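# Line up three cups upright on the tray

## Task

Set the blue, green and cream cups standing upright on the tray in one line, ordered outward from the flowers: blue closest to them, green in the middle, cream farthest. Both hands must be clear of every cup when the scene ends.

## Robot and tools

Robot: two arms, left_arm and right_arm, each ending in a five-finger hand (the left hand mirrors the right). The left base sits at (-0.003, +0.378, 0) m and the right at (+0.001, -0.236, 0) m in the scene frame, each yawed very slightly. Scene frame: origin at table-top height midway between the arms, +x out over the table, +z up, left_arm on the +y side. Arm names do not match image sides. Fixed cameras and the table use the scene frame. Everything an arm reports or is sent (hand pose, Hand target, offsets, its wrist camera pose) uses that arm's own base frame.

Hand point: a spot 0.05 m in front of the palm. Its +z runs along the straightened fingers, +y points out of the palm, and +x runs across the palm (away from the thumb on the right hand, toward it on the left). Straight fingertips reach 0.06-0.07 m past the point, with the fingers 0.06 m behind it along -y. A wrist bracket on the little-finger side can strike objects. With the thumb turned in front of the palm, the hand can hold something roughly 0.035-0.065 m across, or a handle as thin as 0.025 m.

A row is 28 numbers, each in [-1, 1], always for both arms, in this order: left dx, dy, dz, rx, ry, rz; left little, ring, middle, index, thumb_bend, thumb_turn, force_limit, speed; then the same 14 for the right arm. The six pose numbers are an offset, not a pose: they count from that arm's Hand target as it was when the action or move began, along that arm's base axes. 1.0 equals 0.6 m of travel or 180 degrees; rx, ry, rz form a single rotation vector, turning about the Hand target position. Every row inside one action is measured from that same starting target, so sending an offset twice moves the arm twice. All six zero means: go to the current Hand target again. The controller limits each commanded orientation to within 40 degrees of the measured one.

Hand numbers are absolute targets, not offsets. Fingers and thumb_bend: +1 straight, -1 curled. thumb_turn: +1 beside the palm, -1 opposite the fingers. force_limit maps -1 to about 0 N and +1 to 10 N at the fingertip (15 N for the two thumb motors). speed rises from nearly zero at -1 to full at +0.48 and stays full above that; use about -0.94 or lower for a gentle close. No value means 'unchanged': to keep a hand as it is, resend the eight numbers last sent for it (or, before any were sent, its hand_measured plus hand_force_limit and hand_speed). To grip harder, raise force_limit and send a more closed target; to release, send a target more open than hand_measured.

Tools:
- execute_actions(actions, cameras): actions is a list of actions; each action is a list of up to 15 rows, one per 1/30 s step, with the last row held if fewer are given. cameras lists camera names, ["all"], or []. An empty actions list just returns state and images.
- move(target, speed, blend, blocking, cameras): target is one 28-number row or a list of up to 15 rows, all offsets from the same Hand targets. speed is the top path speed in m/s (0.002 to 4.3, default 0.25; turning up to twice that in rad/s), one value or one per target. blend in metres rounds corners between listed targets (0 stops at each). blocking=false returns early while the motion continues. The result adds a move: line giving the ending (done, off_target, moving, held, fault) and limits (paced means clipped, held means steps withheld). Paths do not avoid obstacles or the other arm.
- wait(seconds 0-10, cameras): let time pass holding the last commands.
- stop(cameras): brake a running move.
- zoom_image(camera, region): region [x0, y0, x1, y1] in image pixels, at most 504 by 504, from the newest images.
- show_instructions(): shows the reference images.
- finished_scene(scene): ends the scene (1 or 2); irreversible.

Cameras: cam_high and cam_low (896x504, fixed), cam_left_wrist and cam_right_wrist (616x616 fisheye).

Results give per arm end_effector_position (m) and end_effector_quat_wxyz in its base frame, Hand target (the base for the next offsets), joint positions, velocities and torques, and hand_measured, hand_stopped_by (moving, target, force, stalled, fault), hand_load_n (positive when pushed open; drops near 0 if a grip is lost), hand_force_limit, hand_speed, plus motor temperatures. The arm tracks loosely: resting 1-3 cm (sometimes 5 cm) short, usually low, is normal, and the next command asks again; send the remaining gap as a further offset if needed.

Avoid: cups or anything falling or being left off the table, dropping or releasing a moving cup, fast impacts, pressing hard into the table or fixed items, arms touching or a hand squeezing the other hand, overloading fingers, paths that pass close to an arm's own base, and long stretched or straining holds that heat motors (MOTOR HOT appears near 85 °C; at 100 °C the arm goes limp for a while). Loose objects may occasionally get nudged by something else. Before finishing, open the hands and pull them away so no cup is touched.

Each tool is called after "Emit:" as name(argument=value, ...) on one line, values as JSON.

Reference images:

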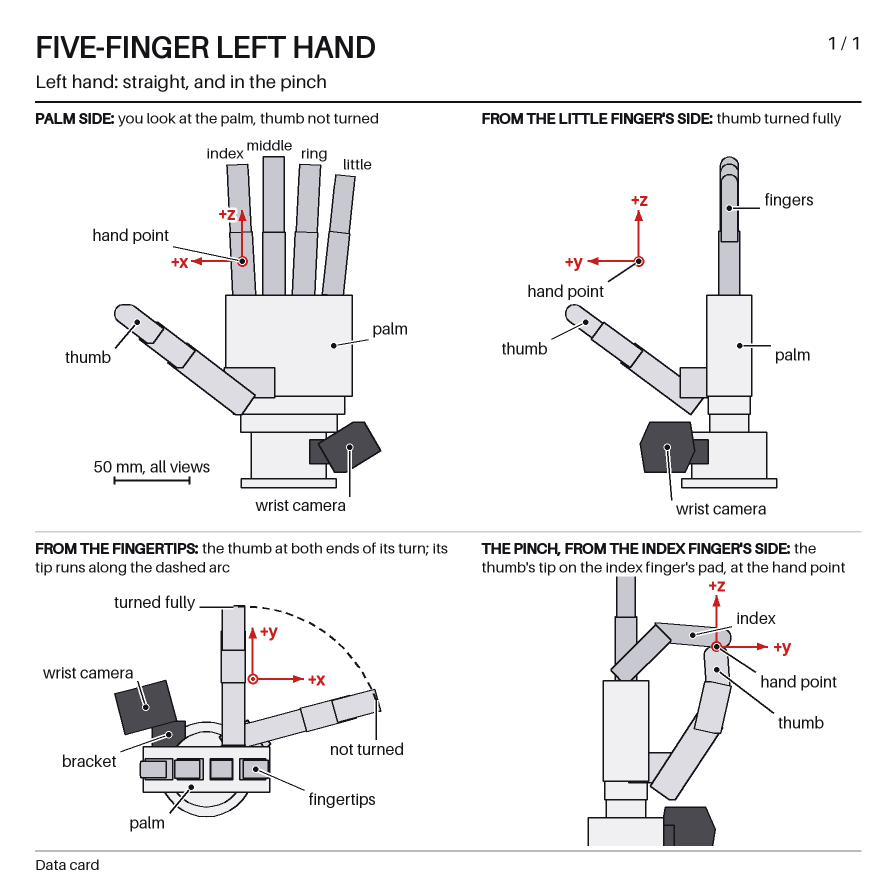

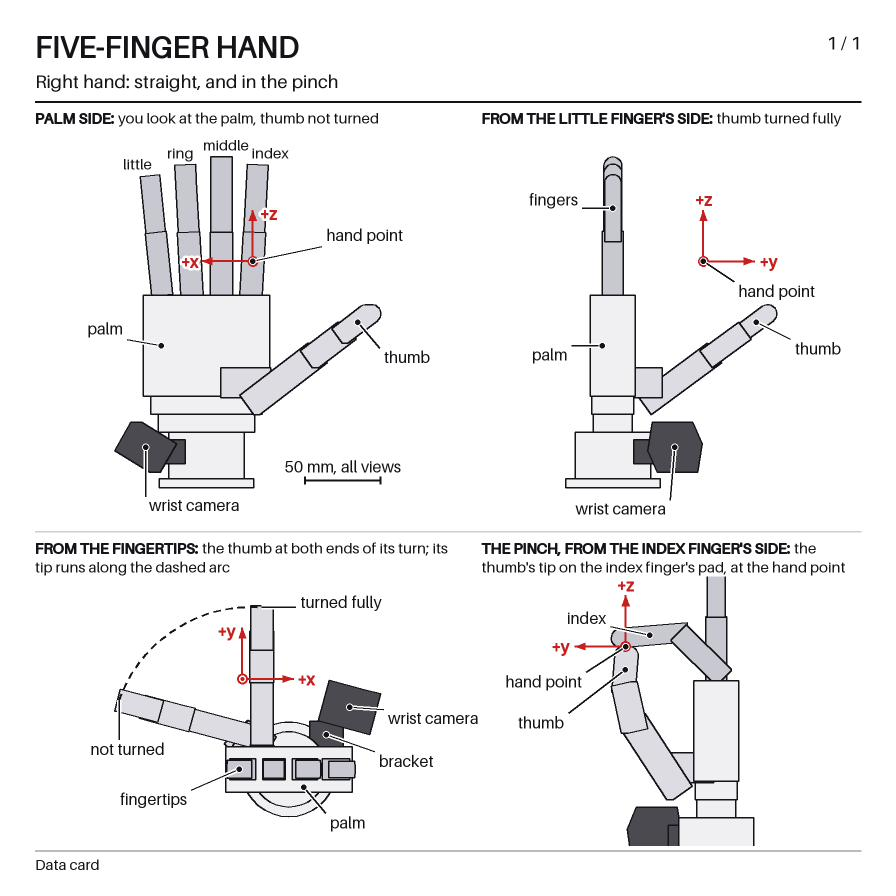

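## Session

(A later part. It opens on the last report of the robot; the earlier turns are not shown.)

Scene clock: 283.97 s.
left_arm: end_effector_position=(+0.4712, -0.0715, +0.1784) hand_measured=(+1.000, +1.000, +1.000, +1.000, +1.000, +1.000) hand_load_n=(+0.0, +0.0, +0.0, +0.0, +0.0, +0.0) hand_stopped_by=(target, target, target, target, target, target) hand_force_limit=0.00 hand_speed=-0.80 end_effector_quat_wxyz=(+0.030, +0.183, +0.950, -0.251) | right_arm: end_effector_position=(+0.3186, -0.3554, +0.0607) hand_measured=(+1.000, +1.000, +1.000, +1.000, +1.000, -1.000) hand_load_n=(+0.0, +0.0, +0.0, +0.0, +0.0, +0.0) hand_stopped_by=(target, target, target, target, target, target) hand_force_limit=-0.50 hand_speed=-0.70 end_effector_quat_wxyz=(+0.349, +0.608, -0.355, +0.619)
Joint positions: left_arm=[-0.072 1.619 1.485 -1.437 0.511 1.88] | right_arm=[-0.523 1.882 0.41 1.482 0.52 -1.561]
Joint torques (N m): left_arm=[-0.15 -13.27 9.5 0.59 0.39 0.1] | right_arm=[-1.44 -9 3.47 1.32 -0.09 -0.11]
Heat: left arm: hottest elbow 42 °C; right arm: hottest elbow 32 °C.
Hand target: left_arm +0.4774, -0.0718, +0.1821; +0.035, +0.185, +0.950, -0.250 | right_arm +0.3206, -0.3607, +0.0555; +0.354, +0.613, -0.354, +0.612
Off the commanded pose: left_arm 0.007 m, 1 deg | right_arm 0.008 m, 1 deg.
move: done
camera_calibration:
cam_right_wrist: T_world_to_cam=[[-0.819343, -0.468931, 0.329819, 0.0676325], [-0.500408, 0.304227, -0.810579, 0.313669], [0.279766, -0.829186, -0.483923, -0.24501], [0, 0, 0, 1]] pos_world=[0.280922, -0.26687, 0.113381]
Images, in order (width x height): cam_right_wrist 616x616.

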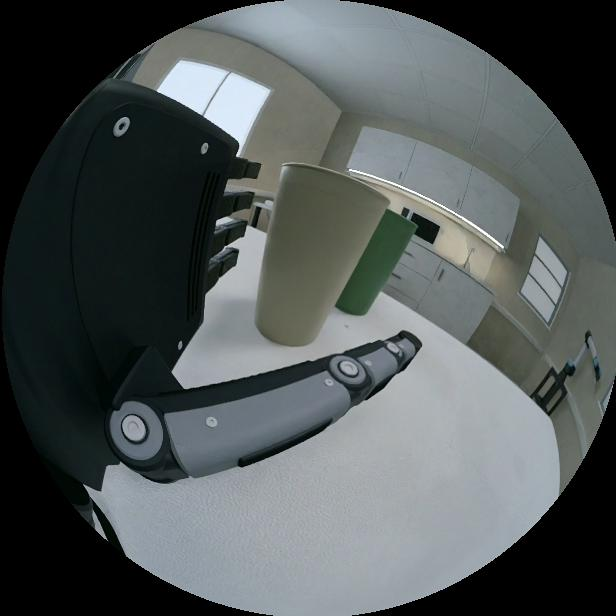

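Emit:
move(target=[[0,0,0,0,0,0,1,1,1,1,1,1,0,-0.8, 0.0335,-0.0673,-0.01,0,0,0,1,1,1,1,1,-1,-0.5,-0.7]], speed=0.08, cameras=["cam_right_wrist"])

Emit:
zoom_image(camera="cam_right_wrist", region=[180, 130, 440, 390])

Scene clock: 288.90 s.
left_arm: end_effector_position=(+0.4712, -0.0715, +0.1784) hand_measured=(+1.000, +1.000, +1.000, +1.000, +1.000, +1.000) hand_load_n=(+0.0, +0.0, +0.0, +0.0, +0.0, +0.0) hand_stopped_by=(target, target, target, target, target, target) hand_force_limit=0.00 hand_speed=-0.80 end_effector_quat_wxyz=(+0.030, +0.183, +0.950, -0.251) | right_arm: end_effector_position=(+0.3382, -0.3950, +0.0572) hand_measured=(+1.000, +1.000, +1.000, +1.000, +1.000, -1.000) hand_load_n=(+0.0, +0.0, +0.0, +0.0, +0.0, +0.5) hand_stopped_by=(target, target, target, target, target, target) hand_force_limit=-0.50 hand_speed=-0.70 end_effector_quat_wxyz=(+0.350, +0.606, -0.355, +0.620)
Joint positions: left_arm=[-0.072 1.619 1.485 -1.437 0.511 1.88] | right_arm=[-0.592 1.922 0.514 1.421 0.451 -1.561]
Joint torques (N m): left_arm=[-0.15 -12.92 9.63 0.61 0.41 0.11] | right_arm=[-1.38 -9.76 4.15 1.54 -0.08 -0.11]
Heat: left arm: hottest elbow 42 °C; right arm: hottest elbow 32 °C.
Hand target: left_arm +0.4774, -0.0718, +0.1821; +0.035, +0.185, +0.950, -0.250 | right_arm +0.3407, -0.4012, +0.0495; +0.354, +0.613, -0.354, +0.612
Off the commanded pose: left_arm 0.007 m, 1 deg | right_arm 0.010 m, 1 deg.
move: done
camera_calibration:
cam_right_wrist: T_world_to_cam=[[-0.820456, -0.46749, 0.329096, 0.0672732], [-0.498367, 0.302758, -0.812384, 0.331553], [0.280145, -0.830536, -0.481382, -0.285887], [0, 0, 0, 1]] pos_world=[0.30052, -0.306371, 0.109588]
Images, in order (width x height): cam_right_wrist 616x616.

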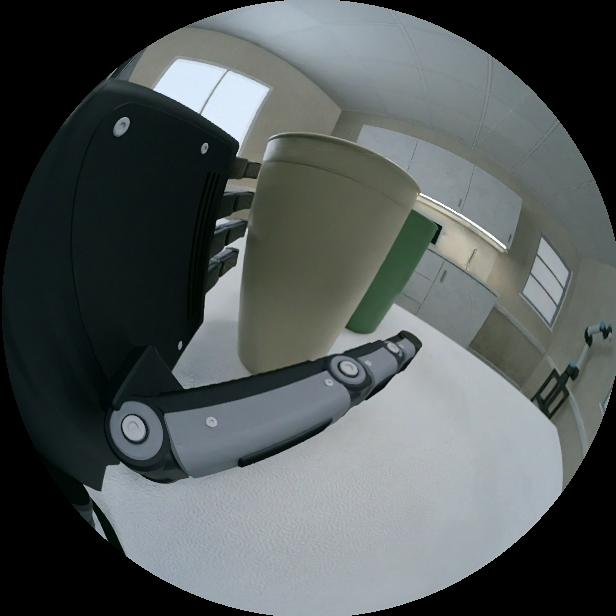

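Scaled by 1.938 from the camera's 616x616 image, which has a finer 880x880 frame.

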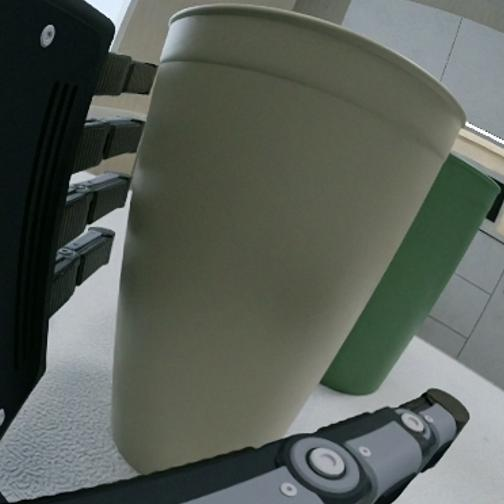

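Emit:
move(target=[[0,0,0,0,0,0,1,1,1,1,1,1,0,-0.8, 0.009,-0.0257,0,0,0,0,1,1,1,1,1,-1,-0.5,-0.7]], speed=0.05, cameras=["cam_right_wrist"])

Emit:
zoom_image(camera="cam_right_wrist", region=[180, 130, 440, 390])

Scene clock: 293.17 s.
left_arm: end_effector_position=(+0.4712, -0.0715, +0.1784) hand_measured=(+1.000, +1.000, +1.000, +1.000, +1.000, +1.000) hand_load_n=(+0.0, +0.0, +0.0, +0.0, +0.0, +0.0) hand_stopped_by=(target, target, target, target, target, target) hand_force_limit=0.00 hand_speed=-0.80 end_effector_quat_wxyz=(+0.030, +0.183, +0.950, -0.251) | right_arm: end_effector_position=(+0.3434, -0.4099, +0.0572) hand_measured=(+1.000, +1.000, +1.000, +1.000, +1.000, -1.000) hand_load_n=(+0.0, +0.0, +0.0, +0.0, +0.0, +0.5) hand_stopped_by=(target, target, target, target, target, target) hand_force_limit=-0.50 hand_speed=-0.70 end_effector_quat_wxyz=(+0.350, +0.607, -0.355, +0.619)
Joint positions: left_arm=[-0.072 1.619 1.485 -1.437 0.511 1.88] | right_arm=[-0.618 1.93 0.549 1.394 0.426 -1.561]
Joint torques (N m): left_arm=[-0.03 -13.22 9.52 0.72 0.38 0.11] | right_arm=[-1.38 -10.17 4.42 1.46 -0.08 -0.11]
Heat: left arm: hottest elbow 42 °C; right arm: hottest shoulder 31 °C.
Hand target: left_arm +0.4774, -0.0718, +0.1821; +0.035, +0.185, +0.950, -0.250 | right_arm +0.3460, -0.4165, +0.0495; +0.354, +0.613, -0.354, +0.611
Off the commanded pose: left_arm 0.007 m, 1 deg | right_arm 0.010 m, 1 deg.
move: done
camera_calibration:
cam_right_wrist: T_world_to_cam=[[-0.820202, -0.46753, 0.329673, 0.0643404], [-0.499022, 0.302936, -0.811916, 0.338973], [0.279725, -0.830449, -0.481777, -0.299555], [0, 0, 0, 1]] pos_world=[0.30572, -0.321371, 0.109687]
Images, in order (width x height): cam_right_wrist 616x616.

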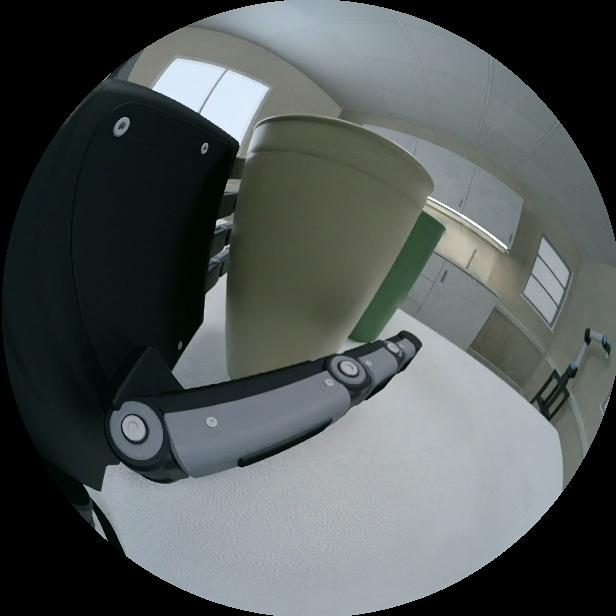

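Scaled by 1.938 from the camera's 616x616 image, which has a finer 880x880 frame.

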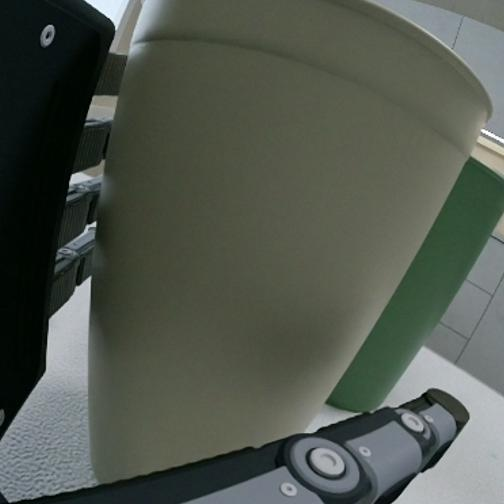

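Emit:
move(target=[[0,0,0,0,0,0,1,1,1,1,1,1,0,-0.8, 0,0,0,0,0,0,-0.4,-0.4,-0.4,-0.4,-0.3,-1,-0.5,-0.88]], speed=0.04)

Emit:
move(target=[[0,0,0,0,0,0,1,1,1,1,1,1,0,-0.8, 0,0,0.08,0,0,0,-0.4,-0.4,-0.4,-0.4,-0.3,-1,-0.5,-0.88],[0,0,0,0,0,0,1,1,1,1,1,1,0,-0.8, 0.065,0.219,0.08,0,0,0,-0.4,-0.4,-0.4,-0.4,-0.3,-1,-0.5,-0.88],[0,0,0,0,0,0,1,1,1,1,1,1,0,-0.8, 0.065,0.219,0.025,0,0,0,-0.4,-0.4,-0.4,-0.4,-0.3,-1,-0.5,-0.88]], speed=[0.08,0.15,0.08], blend=[0.01,0.01,0])

Scene clock: 300.70 s.
left_arm: end_effector_position=(+0.4712, -0.0715, +0.1784) hand_measured=(+1.000, +1.000, +1.000, +1.000, +1.000, +1.000) hand_load_n=(+0.0, +0.0, +0.0, +0.0, +0.0, +0.0) hand_stopped_by=(target, target, target, target, target, target) hand_force_limit=0.00 hand_speed=-0.80 end_effector_quat_wxyz=(+0.030, +0.183, +0.950, -0.251) | right_arm: end_effector_position=(+0.3439, -0.4102, +0.0571) hand_measured=(+0.300, +0.310, +0.288, +0.288, +0.656, -1.000) hand_load_n=(+2.5, +0.5, +3.5, +2.5, +11.0, +3.0) hand_stopped_by=(force, force, force, force, force, target) hand_force_limit=-0.50 hand_speed=-0.88 end_effector_quat_wxyz=(+0.350, +0.607, -0.354, +0.619)
Joint positions: left_arm=[-0.072 1.619 1.485 -1.437 0.511 1.88] | right_arm=[-0.618 1.931 0.55 1.393 0.425 -1.562]
Joint torques (N m): left_arm=[0.09 -13.16 9.55 0.62 0.41 0.11] | right_arm=[-1.38 -10.23 4.37 1.48 -0.06 -0.11]
Heat: left arm: hottest elbow 42 °C; right arm: hottest shoulder 31 °C.
Hand target: left_arm +0.4774, -0.0718, +0.1821; +0.035, +0.185, +0.950, -0.250 | right_arm +0.3460, -0.4165, +0.0496; +0.354, +0.613, -0.354, +0.612
Off the commanded pose: left_arm 0.007 m, 1 deg | right_arm 0.010 m, 1 deg.
move: done

Scene clock: 303.33 s.
left_arm: end_effector_position=(+0.4712, -0.0715, +0.1784) hand_measured=(+1.000, +1.000, +1.000, +1.000, +1.000, +1.000) hand_load_n=(+0.0, +0.0, +0.0, +0.0, +0.0, +0.0) hand_stopped_by=(target, target, target, target, target, target) hand_force_limit=0.00 hand_speed=-0.80 end_effector_quat_wxyz=(+0.030, +0.183, +0.950, -0.251) | right_arm: end_effector_position=(+0.3837, -0.2869, +0.0673) hand_measured=(+0.300, +0.310, +0.288, +0.288, +0.656, -1.000) hand_load_n=(+2.5, +0.0, +3.5, +3.0, +11.0, +3.5) hand_stopped_by=(force, force, force, force, force, target) hand_force_limit=-0.50 hand_speed=-0.88 end_effector_quat_wxyz=(+0.354, +0.614, -0.355, +0.609)
Joint positions: left_arm=[-0.072 1.619 1.485 -1.437 0.511 1.88] | right_arm=[-0.254 1.863 0.506 1.348 0.798 -1.566]
Joint torques (N m): left_arm=[-0.03 -12.92 9.44 0.59 0.41 0.11] | right_arm=[-0.21 -9.76 3.11 2.54 0.15 -0.05]
Heat: left arm: hottest elbow 42 °C; right arm: hottest shoulder 31 °C.
Hand target: left_arm +0.4774, -0.0718, +0.1821; +0.035, +0.185, +0.950, -0.250 | right_arm +0.3851, -0.2851, +0.0646; +0.354, +0.613, -0.354, +0.612
Off the commanded pose: left_arm 0.007 m, 1 deg | right_arm 0.003 m, 0 deg.
move: done

Emit:
move(target=[[0,0,0,0,0,0,1,1,1,1,1,1,0,-0.8, 0,0,-0.013,0,0,0,-0.4,-0.4,-0.4,-0.4,-0.3,-1,-0.5,-0.88]], speed=0.04)

Emit:
move(target=[[0,0,0,0,0,0,1,1,1,1,1,1,0,-0.8, 0,0,-0.006,0,0,0,-0.4,-0.4,-0.4,-0.4,-0.3,-1,-0.5,-0.88]], speed=0.04)

Scene clock: 306.87 s.
left_arm: end_effector_position=(+0.4712, -0.0715, +0.1784) hand_measured=(+1.000, +1.000, +1.000, +1.000, +1.000, +1.000) hand_load_n=(+0.0, +0.0, +0.0, +0.0, +0.0, +0.0) hand_stopped_by=(target, target, target, target, target, target) hand_force_limit=0.00 hand_speed=-0.80 end_effector_quat_wxyz=(+0.030, +0.183, +0.950, -0.251) | right_arm: end_effector_position=(+0.3827, -0.2866, +0.0600) hand_measured=(+0.300, +0.310, +0.288, +0.288, +0.656, -1.000) hand_load_n=(+2.5, +0.0, +3.5, +3.0, +11.0, +3.5) hand_stopped_by=(force, force, force, force, force, target) hand_force_limit=-0.50 hand_speed=-0.88 end_effector_quat_wxyz=(+0.354, +0.614, -0.355, +0.609)
Joint positions: left_arm=[-0.072 1.619 1.485 -1.437 0.511 1.88] | right_arm=[-0.254 1.892 0.506 1.376 0.798 -1.566]
Joint torques (N m): left_arm=[-0.09 -12.92 9.57 0.61 0.41 0.11] | right_arm=[-0.21 -9.64 3.14 2.4 0.15 -0.05]
Heat: left arm: hottest elbow 42 °C; right arm: hottest shoulder 31 °C.
Hand target: left_arm +0.4774, -0.0718, +0.1821; +0.035, +0.185, +0.950, -0.250 | right_arm +0.3851, -0.2851, +0.0568; +0.354, +0.613, -0.354, +0.612
Off the commanded pose: left_arm 0.007 m, 1 deg | right_arm 0.004 m, 0 deg.
move: done

Scene clock: 307.70 s.
left_arm: end_effector_position=(+0.4712, -0.0715, +0.1784) hand_measured=(+1.000, +1.000, +1.000, +1.000, +1.000, +1.000) hand_load_n=(+0.0, +0.0, +0.0, +0.0, +0.0, -0.5) hand_stopped_by=(target, target, target, target, target, target) hand_force_limit=0.00 hand_speed=-0.80 end_effector_quat_wxyz=(+0.030, +0.183, +0.950, -0.251) | right_arm: end_effector_position=(+0.3822, -0.2865, +0.0563) hand_measured=(+0.300, +0.310, +0.288, +0.288, +0.656, -1.000) hand_load_n=(+2.5, +0.0, +3.5, +3.0, +11.0, +3.5) hand_stopped_by=(force, force, force, force, force, target) hand_force_limit=-0.50 hand_speed=-0.88 end_effector_quat_wxyz=(+0.355, +0.615, -0.355, +0.609)
Joint positions: left_arm=[-0.072 1.619 1.485 -1.437 0.511 1.88] | right_arm=[-0.254 1.906 0.506 1.389 0.798 -1.566]
Joint torques (N m): left_arm=[0.15 -12.81 9.61 0.68 0.42 0.11] | right_arm=[-0.26 -9.64 3.15 2.39 0.15 -0.05]
Heat: left arm: hottest elbow 42 °C; right arm: hottest shoulder 31 °C.
Hand target: left_arm +0.4774, -0.0718, +0.1821; +0.035, +0.185, +0.950, -0.250 | right_arm +0.3851, -0.2851, +0.0533; +0.354, +0.613, -0.354, +0.612
Off the commanded pose: left_arm 0.007 m, 1 deg | right_arm 0.004 m, 0 deg.
move: done

Emit:
move(target=[[0,0,0,0,0,0,1,1,1,1,1,1,0,-0.8, 0,0,-0.005,0,0,0,-0.4,-0.4,-0.4,-0.4,-0.3,-1,-0.5,-0.88]], speed=0.04)

Emit:
move(target=[[0,0,0,0,0,0,1,1,1,1,1,1,0,-0.8, 0,0,-0.005,0,0,0,-0.4,-0.4,-0.4,-0.4,-0.3,-1,-0.5,-0.88]], speed=0.04)

Scene clock: 311.53 s.
left_arm: end_effector_position=(+0.4712, -0.0715, +0.1784) hand_measured=(+1.000, +1.000, +1.000, +1.000, +1.000, +1.000) hand_load_n=(+0.0, +0.0, +0.0, +0.0, +0.0, +0.0) hand_stopped_by=(target, target, target, target, target, target) hand_force_limit=0.00 hand_speed=-0.80 end_effector_quat_wxyz=(+0.030, +0.183, +0.950, -0.251) | right_arm: end_effector_position=(+0.3818, -0.2864, +0.0539) hand_measured=(+0.300, +0.310, +0.288, +0.288, +0.656, -1.000) hand_load_n=(+2.0, +0.0, +3.5, +3.0, +11.0, +3.0) hand_stopped_by=(force, force, force, force, force, target) hand_force_limit=-0.50 hand_speed=-0.88 end_effector_quat_wxyz=(+0.354, +0.614, -0.355, +0.609)
Joint positions: left_arm=[-0.072 1.619 1.485 -1.437 0.511 1.88] | right_arm=[-0.254 1.916 0.506 1.4 0.798 -1.566]
Joint torques (N m): left_arm=[-0.44 -12.86 9.55 0.59 0.4 0.1] | right_arm=[-0.26 -9.52 3.18 2.44 0.13 -0.05]
Heat: left arm: hottest elbow 42 °C; right arm: hottest shoulder 31 °C.
Hand target: left_arm +0.4774, -0.0718, +0.1821; +0.035, +0.185, +0.950, -0.250 | right_arm +0.3852, -0.2851, +0.0503; +0.354, +0.613, -0.354, +0.612
Off the commanded pose: left_arm 0.007 m, 1 deg | right_arm 0.005 m, 0 deg.
move: done

Scene clock: 312.37 s.
left_arm: end_effector_position=(+0.4712, -0.0715, +0.1784) hand_measured=(+1.000, +1.000, +1.000, +1.000, +1.000, +1.000) hand_load_n=(+0.0, -0.5, +0.0, +0.0, +0.0, +0.0) hand_stopped_by=(target, target, target, target, target, target) hand_force_limit=0.00 hand_speed=-0.80 end_effector_quat_wxyz=(+0.030, +0.183, +0.950, -0.251) | right_arm: end_effector_position=(+0.3816, -0.2864, +0.0537) hand_measured=(+0.300, +0.310, +0.288, +0.288, +0.656, -1.000) hand_load_n=(+2.5, +0.0, +3.5, +2.5, +10.5, +3.0) hand_stopped_by=(force, force, force, force, force, target) hand_force_limit=-0.50 hand_speed=-0.88 end_effector_quat_wxyz=(+0.354, +0.611, -0.356, +0.612)
Joint positions: left_arm=[-0.072 1.619 1.485 -1.437 0.511 1.88] | right_arm=[-0.254 1.922 0.506 1.416 0.799 -1.566]
Joint torques (N m): left_arm=[0.03 -12.75 9.52 0.68 0.4 0.12] | right_arm=[-0.26 -9.29 3.23 2.14 0.1 -0.05]
Heat: left arm: hottest elbow 42 °C; right arm: hottest shoulder 31 °C.
Hand target: left_arm +0.4774, -0.0718, +0.1821; +0.035, +0.185, +0.950, -0.250 | right_arm +0.3851, -0.2851, +0.0472; +0.354, +0.613, -0.354, +0.612
Off the commanded pose: left_arm 0.007 m, 1 deg | right_arm 0.008 m, 0 deg.
move: done

Emit:
move(target=[[0,0,0,0,0,0,1,1,1,1,1,1,0,-0.8, 0,0,0.0083,0,0,0,-0.4,-0.4,-0.4,-0.4,-0.3,-1,-0.5,-0.88],[0,0,0,0,0,0,1,1,1,1,1,1,0,-0.8, 0,0,0.0083,0,0,0,1,1,1,1,1,-1,-0.5,-0.7],[0,0,0,0,0,0,1,1,1,1,1,1,0,-0.8, -0.1,0.1733,0.0083,0,0,0,1,1,1,1,1,-1,-0.5,-0.7],[0,0,0,0,0,0,1,1,1,1,1,1,0,-0.8, -0.1,0.1733,0.2547,0,0,0,1,1,1,1,1,-1,-0.5,-0.7],[0,0,0,0,0,0,1,1,1,1,1,1,0,-0.8, -0.2277,-0.2215,0.2547,0,0,0,1,1,1,1,1,-1,-0.5,-0.7]], speed=[0.04,0.04,0.08,0.15,0.2], blend=[0,0,0,0.03,0], cameras=["cam_right_wrist","cam_high"])

Emit:
zoom_image(camera="cam_right_wrist", region=[180, 200, 440, 460])

Scene clock: 337.60 s.
left_arm: end_effector_position=(+0.4712, -0.0715, +0.1784) hand_measured=(+1.000, +1.000, +1.000, +1.000, +1.000, +1.000) hand_load_n=(+0.0, +0.0, +0.0, +0.0, +0.0, -0.5) hand_stopped_by=(target, target, target, target, target, target) hand_force_limit=0.00 hand_speed=-0.80 end_effector_quat_wxyz=(+0.030, +0.183, +0.950, -0.251) | right_arm: end_effector_position=(+0.2404, -0.4049, +0.1836) hand_measured=(+1.000, +1.000, +1.000, +1.000, +1.000, -1.000) hand_load_n=(+0.0, +0.0, +0.0, +0.0, -0.5, +0.5) hand_stopped_by=(target, target, target, target, target, target) hand_force_limit=-0.50 hand_speed=-0.70 end_effector_quat_wxyz=(+0.352, +0.630, -0.352, +0.596)
Joint positions: left_arm=[-0.072 1.619 1.485 -1.437 0.511 1.88] | right_arm=[-0.813 1.226 0.381 0.801 0.229 -1.584]
Joint torques (N m): left_arm=[-0.09 -13.04 9.5 0.72 0.4 0.12] | right_arm=[-1.38 -4.66 9.26 2.58 -0.06 0.09]
Heat: left arm: hottest elbow 42 °C; right arm: hottest shoulder 31 °C.
Hand target: left_arm +0.4774, -0.0718, +0.1821; +0.035, +0.185, +0.950, -0.250 | right_arm +0.2484, -0.4181, +0.2001; +0.354, +0.613, -0.354, +0.612
Off the commanded pose: left_arm 0.007 m, 1 deg | right_arm 0.023 m, 3 deg.
move: off_target (right_arm)
camera_calibration:
cam_right_wrist: T_world_to_cam=[[-0.799, -0.477816, 0.365089, -0.0752793], [-0.546448, 0.323532, -0.772477, 0.40117], [0.250984, -0.816712, -0.519604, -0.186241], [0, 0, 0, 1]] pos_world=[0.205814, -0.317867, 0.240607]
Images, in order (width x height): cam_high 896x504, cam_right_wrist 616x616.

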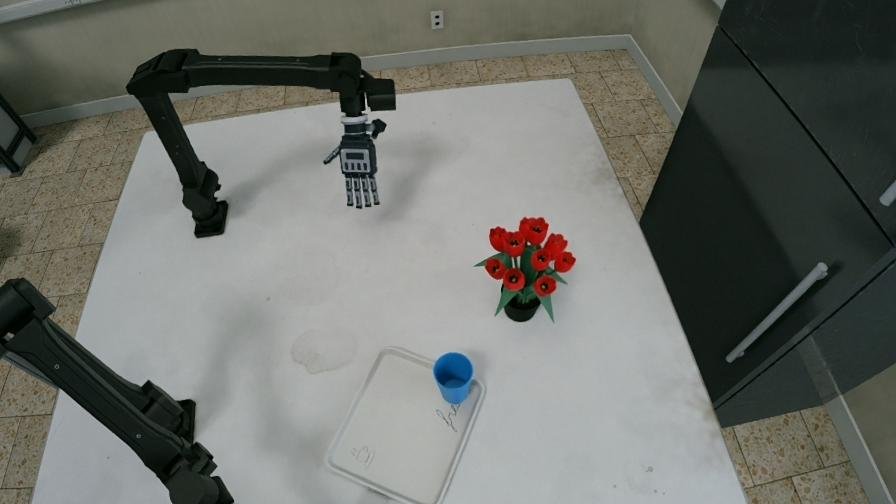

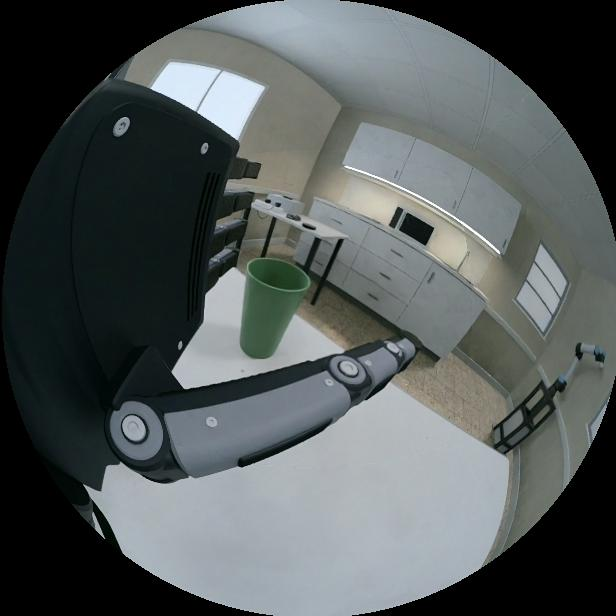

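Scaled by 1.938 from the camera's 616x616 image, which has a finer 880x880 frame.

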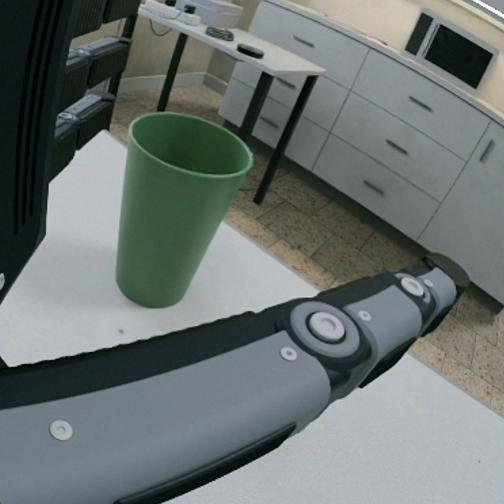

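Emit:
move(target=[[0,0,0,0,0,0,1,1,1,1,1,1,0,-0.8, 0.036,-0.0132,-0.2485,0,0,0,1,1,1,1,1,-1,-0.5,-0.7]], speed=0.12, cameras=["cam_right_wrist"])

Emit:
zoom_image(camera="cam_right_wrist", region=[180, 130, 440, 390])

Scene clock: 344.43 s.
left_arm: end_effector_position=(+0.4712, -0.0715, +0.1784) hand_measured=(+1.000, +1.000, +1.000, +1.000, +1.000, +1.000) hand_load_n=(+0.0, -0.5, +0.0, +0.0, +0.0, +0.0) hand_stopped_by=(target, target, target, target, target, target) hand_force_limit=0.00 hand_speed=-0.80 end_effector_quat_wxyz=(+0.030, +0.183, +0.950, -0.251) | right_arm: end_effector_position=(+0.2625, -0.4237, +0.0509) hand_measured=(+1.000, +1.000, +1.000, +1.000, +1.000, -1.000) hand_load_n=(+0.0, +0.0, +0.0, +0.0, +0.0, +0.5) hand_stopped_by=(target, target, target, target, target, target) hand_force_limit=-0.50 hand_speed=-0.70 end_effector_quat_wxyz=(+0.356, +0.619, -0.356, +0.603)
Joint positions: left_arm=[-0.072 1.619 1.485 -1.437 0.511 1.88] | right_arm=[-0.797 1.9 0.413 1.467 0.257 -1.577]
Joint torques (N m): left_arm=[0.21 -12.81 9.54 0.61 0.42 0.09] | right_arm=[-0.03 -8.94 3.44 2.63 0.12 0.06]
Heat: left arm: hottest elbow 42 °C; right arm: hottest shoulder 31 °C.
Hand target: left_arm +0.4774, -0.0718, +0.1821; +0.035, +0.185, +0.950, -0.250 | right_arm +0.2700, -0.4260, +0.0509; +0.354, +0.613, -0.354, +0.612
Off the commanded pose: left_arm 0.007 m, 1 deg | right_arm 0.008 m, 1 deg.
move: done
camera_calibration:
cam_right_wrist: T_world_to_cam=[[-0.812095, -0.462981, 0.355177, -0.00783844], [-0.526442, 0.318736, -0.788204, 0.310371], [0.251716, -0.827076, -0.502577, -0.28149], [0, 0, 0, 1]] pos_world=[0.227882, -0.335369, 0.10595]
Images, in order (width x height): cam_right_wrist 616x616.

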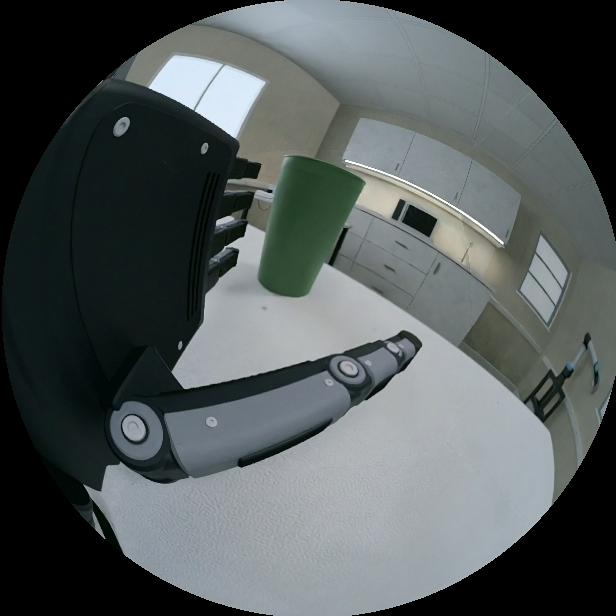

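Scaled by 1.938 from the camera's 616x616 image, which has a finer 880x880 frame.

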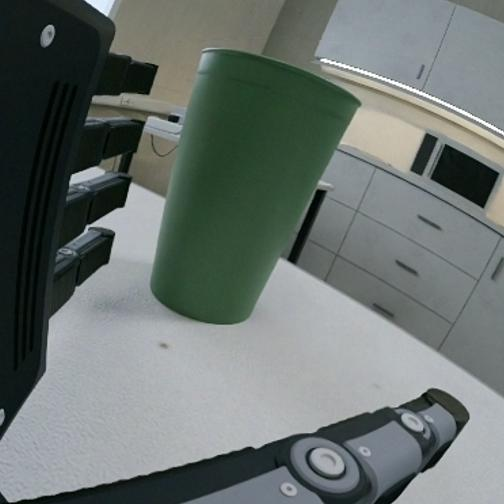

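Emit:
move(target=[[0,0,0,0,0,0,1,1,1,1,1,1,0,-0.8, 0.0517,-0.0958,-0.001,0,0,0,1,1,1,1,1,-1,-0.5,-0.7]], speed=0.1, cameras=["cam_right_wrist"])

Emit:
zoom_image(camera="cam_right_wrist", region=[180, 130, 440, 390])

Scene clock: 351.93 s.
left_arm: end_effector_position=(+0.4712, -0.0715, +0.1784) hand_measured=(+1.000, +1.000, +1.000, +1.000, +1.000, +1.000) hand_load_n=(+0.0, +0.0, +0.0, +0.0, +0.0, +0.0) hand_stopped_by=(target, target, target, target, target, target) hand_force_limit=0.00 hand_speed=-0.80 end_effector_quat_wxyz=(+0.030, +0.183, +0.950, -0.251) | right_arm: end_effector_position=(+0.2992, -0.4761, +0.0594) hand_measured=(+1.000, +1.000, +1.000, +1.000, +1.000, -1.000) hand_load_n=(+0.0, +0.0, +0.0, +0.0, +0.0, +0.5) hand_stopped_by=(target, target, target, target, target, target) hand_force_limit=-0.50 hand_speed=-0.70 end_effector_quat_wxyz=(+0.356, +0.610, -0.349, +0.616)
Joint positions: left_arm=[-0.072 1.619 1.485 -1.437 0.511 1.88] | right_arm=[-0.83 1.936 0.579 1.369 0.214 -1.577]
Joint torques (N m): left_arm=[-0.32 -12.98 9.48 0.62 0.4 0.12] | right_arm=[-1.32 -10.75 4.7 1.54 -0.09 0.06]
Heat: left arm: hottest elbow 42 °C; right arm: hottest shoulder 31 °C.
Hand target: left_arm +0.4774, -0.0718, +0.1821; +0.035, +0.185, +0.950, -0.250 | right_arm +0.3011, -0.4834, +0.0504; +0.354, +0.613, -0.354, +0.612
Off the commanded pose: left_arm 0.007 m, 1 deg | right_arm 0.012 m, 1 deg.
move: off_target (right_arm)
camera_calibration:
cam_right_wrist: T_world_to_cam=[[-0.814737, -0.463874, 0.347886, -0.00450066], [-0.512185, 0.294523, -0.806798, 0.338351], [0.271792, -0.83551, -0.477548, -0.341387], [0, 0, 0, 1]] pos_world=[0.262418, -0.386972, 0.111518]
Images, in order (width x height): cam_right_wrist 616x616.

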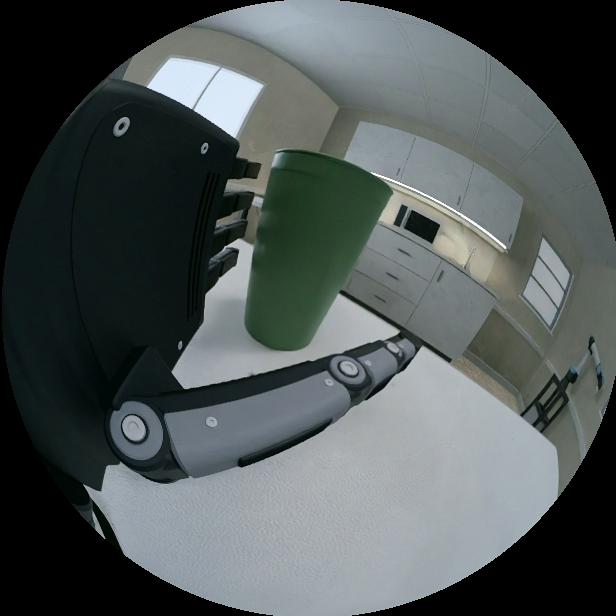

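Scaled by 1.938 from the camera's 616x616 image, which has a finer 880x880 frame.

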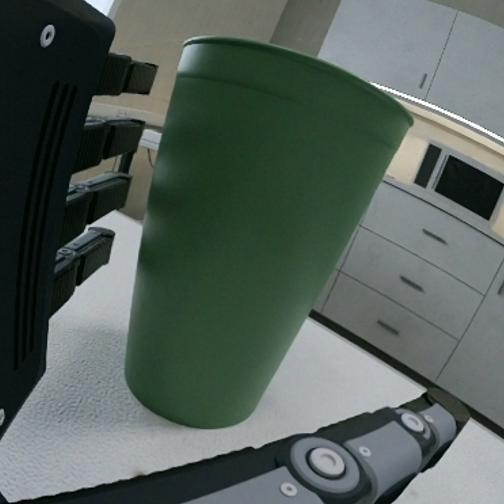

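Emit:
move(target=[[0,0,0,0,0,0,1,1,1,1,1,1,0,-0.8, 0.0265,-0.0465,-0.006,0,0,0,1,1,1,1,1,-1,-0.5,-0.7]], speed=0.08, cameras=["cam_right_wrist"])

Emit:
zoom_image(camera="cam_right_wrist", region=[180, 130, 440, 390])

Scene clock: 356.40 s.
left_arm: end_effector_position=(+0.4712, -0.0715, +0.1784) hand_measured=(+1.000, +1.000, +1.000, +1.000, +1.000, +1.000) hand_load_n=(+0.0, +0.0, +0.0, +0.0, -0.5, +0.0) hand_stopped_by=(target, target, target, target, target, target) hand_force_limit=0.00 hand_speed=-0.80 end_effector_quat_wxyz=(+0.030, +0.183, +0.950, -0.251) | right_arm: end_effector_position=(+0.3150, -0.5032, +0.0560) hand_measured=(+1.000, +1.000, +1.000, +1.000, +1.000, -1.000) hand_load_n=(+0.0, +0.0, +0.0, +0.0, +0.0, +0.0) hand_stopped_by=(target, target, target, target, target, target) hand_force_limit=-0.50 hand_speed=-0.70 end_effector_quat_wxyz=(+0.356, +0.610, -0.349, +0.616)
Joint positions: left_arm=[-0.072 1.619 1.485 -1.437 0.511 1.88] | right_arm=[-0.846 1.973 0.667 1.318 0.197 -1.577]
Joint torques (N m): left_arm=[0.09 -12.86 9.55 0.68 0.38 0.09] | right_arm=[-1.38 -11.34 5.08 1.48 -0.09 0.06]
Heat: left arm: hottest elbow 42 °C; right arm: hottest shoulder 31 °C.
Hand target: left_arm +0.4774, -0.0718, +0.1821; +0.035, +0.185, +0.950, -0.250 | right_arm +0.3169, -0.5114, +0.0467; +0.354, +0.613, -0.354, +0.612
Off the commanded pose: left_arm 0.007 m, 1 deg | right_arm 0.012 m, 1 deg.
move: off_target (right_arm)
camera_calibration:
cam_right_wrist: T_world_to_cam=[[-0.814407, -0.464135, 0.348311, -0.00329548], [-0.512942, 0.295105, -0.806104, 0.352138], [0.271353, -0.83516, -0.47841, -0.36954], [0, 0, 0, 1]] pos_world=[0.278218, -0.414072, 0.108216]
Images, in order (width x height): cam_right_wrist 616x616.

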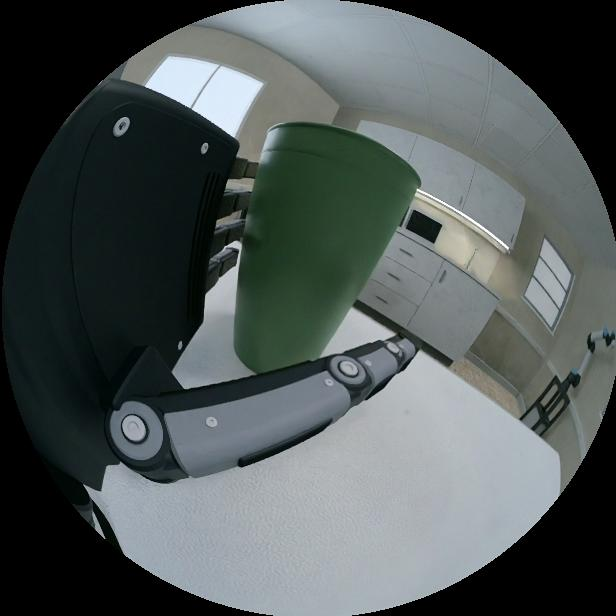

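Scaled by 1.938 from the camera's 616x616 image, which has a finer 880x880 frame.

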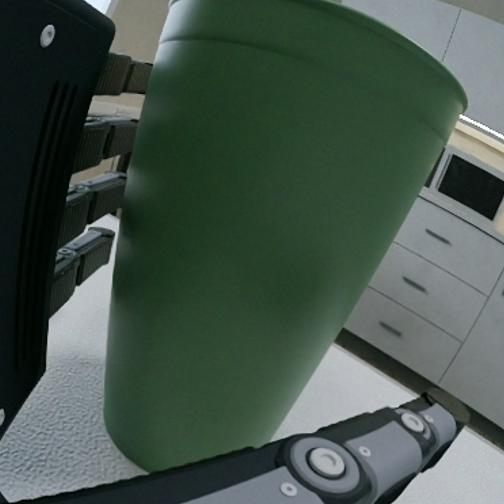

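Emit:
move(target=[[0,0,0,0,0,0,1,1,1,1,1,1,0,-0.8, 0.0085,-0.025,0,0,0,0,1,1,1,1,1,-1,-0.5,-0.7]], speed=0.05, cameras=["cam_right_wrist"])

Emit:
zoom_image(camera="cam_right_wrist", region=[180, 130, 440, 390])

Scene clock: 359.97 s.
left_arm: end_effector_position=(+0.4712, -0.0715, +0.1784) hand_measured=(+1.000, +1.000, +1.000, +1.000, +1.000, +1.000) hand_load_n=(+0.0, +0.0, +0.0, +0.0, +0.0, +0.0) hand_stopped_by=(target, target, target, target, target, target) hand_force_limit=0.00 hand_speed=-0.80 end_effector_quat_wxyz=(+0.030, +0.183, +0.950, -0.251) | right_arm: end_effector_position=(+0.3201, -0.5180, +0.0562) hand_measured=(+1.000, +1.000, +1.000, +1.000, +1.000, -1.000) hand_load_n=(+0.0, +0.0, +0.0, +0.0, +0.0, +0.0) hand_stopped_by=(target, target, target, target, target, target) hand_force_limit=-0.50 hand_speed=-0.70 end_effector_quat_wxyz=(+0.356, +0.610, -0.349, +0.616)
Joint positions: left_arm=[-0.072 1.619 1.485 -1.437 0.511 1.88] | right_arm=[-0.86 1.986 0.708 1.29 0.183 -1.577]
Joint torques (N m): left_arm=[-0.03 -13.16 9.51 0.62 0.4 0.1] | right_arm=[-1.38 -11.99 5.45 1.47 -0.07 0.06]
Heat: left arm: hottest elbow 42 °C; right arm: hottest shoulder 31 °C.
Hand target: left_arm +0.4774, -0.0718, +0.1821; +0.035, +0.185, +0.950, -0.250 | right_arm +0.3220, -0.5264, +0.0468; +0.354, +0.613, -0.354, +0.612
Off the commanded pose: left_arm 0.007 m, 1 deg | right_arm 0.013 m, 1 deg.
move: off_target (right_arm)
camera_calibration:
cam_right_wrist: T_world_to_cam=[[-0.814376, -0.46407, 0.348469, -0.00599755], [-0.513034, 0.295021, -0.806076, 0.359321], [0.27127, -0.835226, -0.478342, -0.383227], [0, 0, 0, 1]] pos_world=[0.283418, -0.428872, 0.108416]
Images, in order (width x height): cam_right_wrist 616x616.

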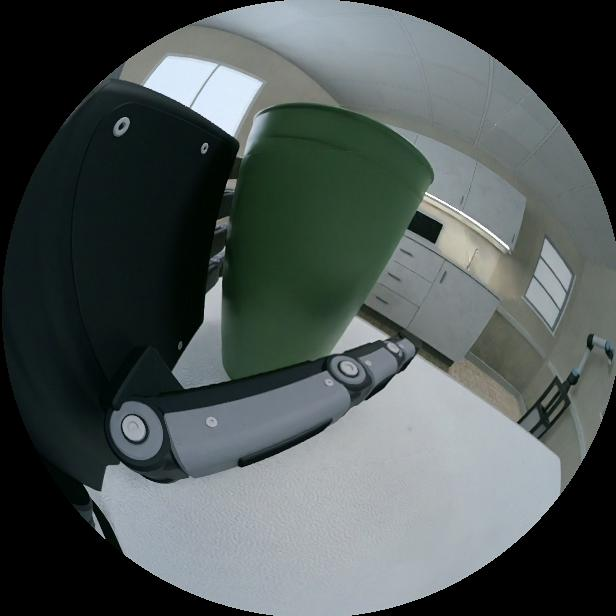

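Scaled by 1.938 from the camera's 616x616 image, which has a finer 880x880 frame.

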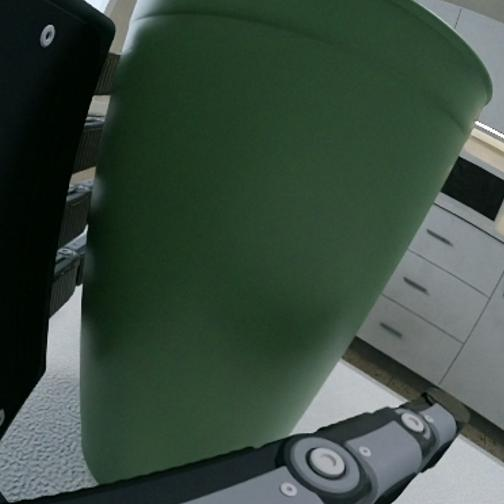

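Emit:
move(target=[[0,0,0,0,0,0,1,1,1,1,1,1,0,-0.8, 0,0,0,0,0,0,-0.4,-0.4,-0.4,-0.4,-0.3,-1,-0.5,-0.88]], speed=0.04)

Emit:
move(target=[[0,0,0,0,0,0,1,1,1,1,1,1,0,-0.8, 0,0,0.1,0,0,0,-0.4,-0.4,-0.4,-0.4,-0.3,-1,-0.5,-0.88],[0,0,0,0,0,0,1,1,1,1,1,1,0,-0.8, 0,0,0.34,0,0,0,-0.4,-0.4,-0.4,-0.4,-0.3,-1,-0.5,-0.88]], speed=[0.08,0.15], blend=[0.02,0])

Scene clock: 365.13 s.
left_arm: end_effector_position=(+0.4712, -0.0715, +0.1784) hand_measured=(+1.000, +1.000, +1.000, +1.000, +1.000, +1.000) hand_load_n=(+0.0, +0.0, +0.0, +0.0, +0.0, +0.0) hand_stopped_by=(target, target, target, target, target, target) hand_force_limit=0.00 hand_speed=-0.80 end_effector_quat_wxyz=(+0.030, +0.183, +0.950, -0.251) | right_arm: end_effector_position=(+0.3204, -0.5182, +0.0559) hand_measured=(+0.288, +0.288, +0.266, +0.266, +0.650, -1.000) hand_load_n=(+1.5, +0.5, +4.5, +2.5, +10.5, +2.5) hand_stopped_by=(force, force, force, force, force, target) hand_force_limit=-0.50 hand_speed=-0.88 end_effector_quat_wxyz=(+0.356, +0.611, -0.349, +0.615)
Joint positions: left_arm=[-0.072 1.619 1.485 -1.437 0.511 1.88] | right_arm=[-0.86 1.987 0.709 1.289 0.183 -1.577]
Joint torques (N m): left_arm=[0.15 -12.81 9.5 0.7 0.43 0.11] | right_arm=[-1.38 -11.81 5.41 1.55 -0.07 0.05]
Heat: left arm: hottest elbow 42 °C; right arm: hottest shoulder 31 °C.
Hand target: left_arm +0.4774, -0.0718, +0.1821; +0.035, +0.185, +0.950, -0.250 | right_arm +0.3221, -0.5264, +0.0468; +0.354, +0.613, -0.354, +0.612
Off the commanded pose: left_arm 0.007 m, 1 deg | right_arm 0.012 m, 1 deg.
move: off_target (right_arm)

Scene clock: 367.53 s.
left_arm: end_effector_position=(+0.4712, -0.0715, +0.1784) hand_measured=(+1.000, +1.000, +1.000, +1.000, +1.000, +1.000) hand_load_n=(+0.0, +0.0, +0.0, +0.0, +0.0, +0.0) hand_stopped_by=(target, target, target, target, target, target) hand_force_limit=0.00 hand_speed=-0.80 end_effector_quat_wxyz=(+0.030, +0.183, +0.950, -0.251) | right_arm: end_effector_position=(+0.3174, -0.5147, +0.2297) hand_measured=(+0.288, +0.288, +0.266, +0.266, +0.650, -1.000) hand_load_n=(+1.0, +0.0, +4.5, +2.5, +10.5, +2.5) hand_stopped_by=(force, force, force, force, force, target) hand_force_limit=-0.50 hand_speed=-0.88 end_effector_quat_wxyz=(+0.350, +0.626, -0.354, +0.600)
Joint positions: left_arm=[-0.072 1.619 1.485 -1.437 0.511 1.88] | right_arm=[-0.86 1.47 0.773 0.661 0.183 -1.577]
Joint torques (N m): left_arm=[0.09 -12.86 9.61 0.61 0.42 0.1] | right_arm=[-1.44 -10.93 10.13 1.63 -0.06 0.04]
Heat: left arm: hottest elbow 42 °C; right arm: hottest shoulder 31 °C.
Hand target: left_arm +0.4774, -0.0718, +0.1821; +0.035, +0.185, +0.950, -0.250 | right_arm +0.3220, -0.5264, +0.2507; +0.354, +0.613, -0.354, +0.612
Off the commanded pose: left_arm 0.007 m, 1 deg | right_arm 0.025 m, 2 deg.
move: off_target (right_arm)

Emit:
move(target=[[0,0,0,0,0,0,1,1,1,1,1,1,0,-0.8, 0.3717,0.7707,0,0,0,0.4444,-0.4,-0.4,-0.4,-0.4,-0.3,-1,-0.5,-0.88],[0,0,0,0,0,0,1,1,1,1,1,1,0,-0.8, 0.3717,0.7707,-0.2,0,0,0.4444,-0.4,-0.4,-0.4,-0.4,-0.3,-1,-0.5,-0.88]], speed=[0.22,0.12], blend=[0.02,0], cameras=["cam_high"])

Emit:
zoom_image(camera="cam_high", region=[340, 320, 500, 480])

Scene clock: 380.63 s.
left_arm: end_effector_position=(+0.4712, -0.0715, +0.1784) hand_measured=(+1.000, +1.000, +1.000, +1.000, +1.000, +1.000) hand_load_n=(+0.0, +0.0, +0.0, +0.0, +0.0, +0.0) hand_stopped_by=(target, target, target, target, target, target) hand_force_limit=0.00 hand_speed=-0.80 end_effector_quat_wxyz=(+0.030, +0.183, +0.950, -0.251) | right_arm: end_effector_position=(+0.5449, -0.0682, +0.1338) hand_measured=(+0.288, +0.288, +0.266, +0.266, +0.650, -1.000) hand_load_n=(+1.0, +0.0, +4.5, +3.0, +10.5, +2.5) hand_stopped_by=(force, force, force, force, force, target) hand_force_limit=-0.50 hand_speed=-0.88 end_effector_quat_wxyz=(-0.118, +0.699, +0.120, +0.695)
Joint positions: left_arm=[-0.072 1.619 1.485 -1.437 0.511 1.88] | right_arm=[-0.217 1.604 0.505 1.091 -0.556 -1.577]
Joint torques (N m): left_arm=[0.15 -12.98 9.54 0.61 0.43 0.11] | right_arm=[-0.15 -8.64 4.64 2.7 -0.11 0.02]
Heat: left arm: hottest elbow 42 °C; right arm: hottest shoulder 32 °C.
Hand target: left_arm +0.4774, -0.0718, +0.1821; +0.035, +0.185, +0.950, -0.250 | right_arm +0.5451, -0.0640, +0.1308; -0.122, +0.697, +0.122, +0.696
Off the commanded pose: left_arm 0.007 m, 1 deg | right_arm 0.005 m, 1 deg.
move: done
Images, in order (width x height): cam_high 896x504.

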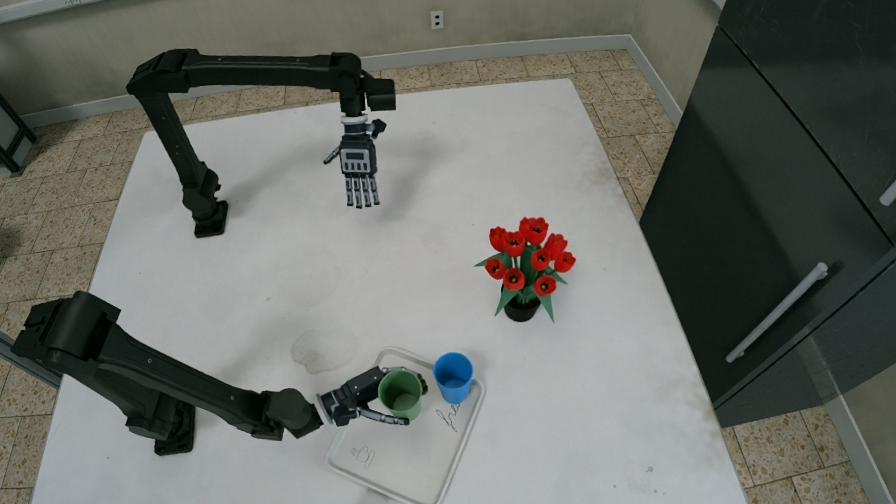

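Scaled by 3.150 from the camera's 896x504 image, which has a finer 1280x720 frame.

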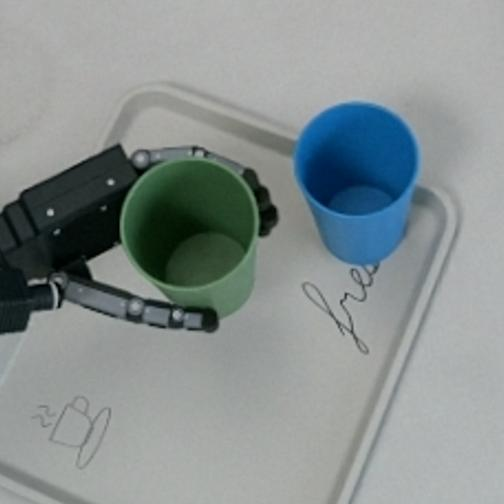

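Emit:
move(target=[[0,0,0,0,0,0,1,1,1,1,1,1,0,-0.8, -0.0125,0.0033,-0.093,0,0,0,-0.4,-0.4,-0.4,-0.4,-0.3,-1,-0.5,-0.88]], speed=0.1, cameras=["cam_high"])

Emit:
zoom_image(camera="cam_high", region=[340, 320, 500, 480])

Scene clock: 394.03 s.
left_arm: end_effector_position=(+0.4712, -0.0715, +0.1784) hand_measured=(+1.000, +1.000, +1.000, +1.000, +1.000, +1.000) hand_load_n=(+0.0, +0.0, +0.0, +0.0, +0.0, +0.0) hand_stopped_by=(target, target, target, target, target, target) hand_force_limit=0.00 hand_speed=-0.80 end_effector_quat_wxyz=(+0.030, +0.183, +0.950, -0.251) | right_arm: end_effector_position=(+0.5383, -0.0668, +0.0787) hand_measured=(+0.288, +0.288, +0.266, +0.266, +0.650, -1.000) hand_load_n=(+1.0, +0.0, +4.5, +3.0, +10.5, +2.5) hand_stopped_by=(force, force, force, force, force, target) hand_force_limit=-0.50 hand_speed=-0.88 end_effector_quat_wxyz=(-0.118, +0.699, +0.121, +0.695)
Joint positions: left_arm=[-0.072 1.619 1.485 -1.437 0.511 1.88] | right_arm=[-0.217 1.813 0.482 1.325 -0.556 -1.577]
Joint torques (N m): left_arm=[0.21 -13.16 9.52 0.61 0.4 0.11] | right_arm=[0.03 -9.41 3.1 2.76 -0.07 0.02]
Heat: left arm: hottest elbow 42 °C; right arm: hottest shoulder 32 °C.
Hand target: left_arm +0.4774, -0.0718, +0.1821; +0.035, +0.185, +0.950, -0.250 | right_arm +0.5376, -0.0620, +0.0749; -0.122, +0.697, +0.122, +0.696
Off the commanded pose: left_arm 0.007 m, 1 deg | right_arm 0.006 m, 1 deg.
move: done
Images, in order (width x height): cam_high 896x504.

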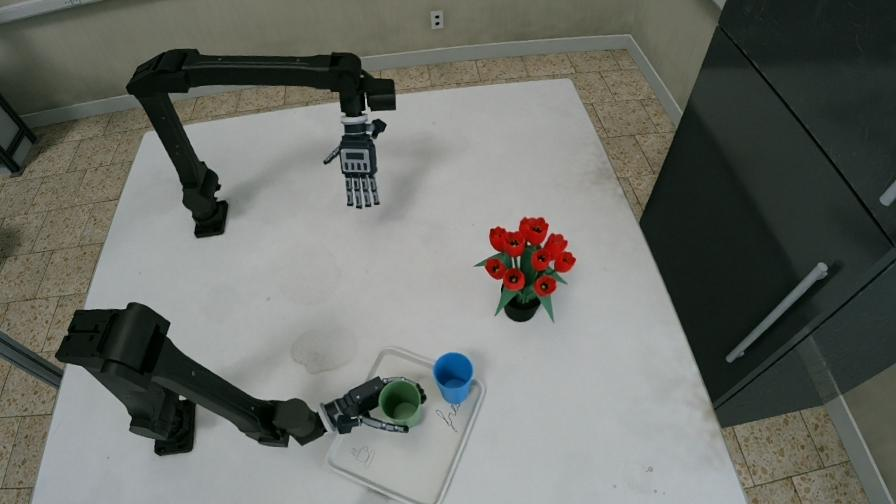

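Scaled by 3.150 from the camera's 896x504 image, which has a finer 1280x720 frame.

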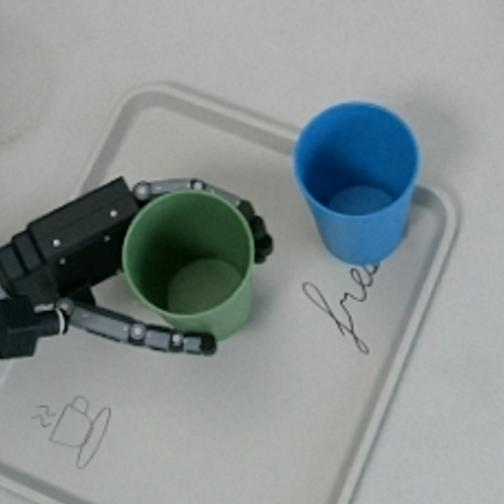

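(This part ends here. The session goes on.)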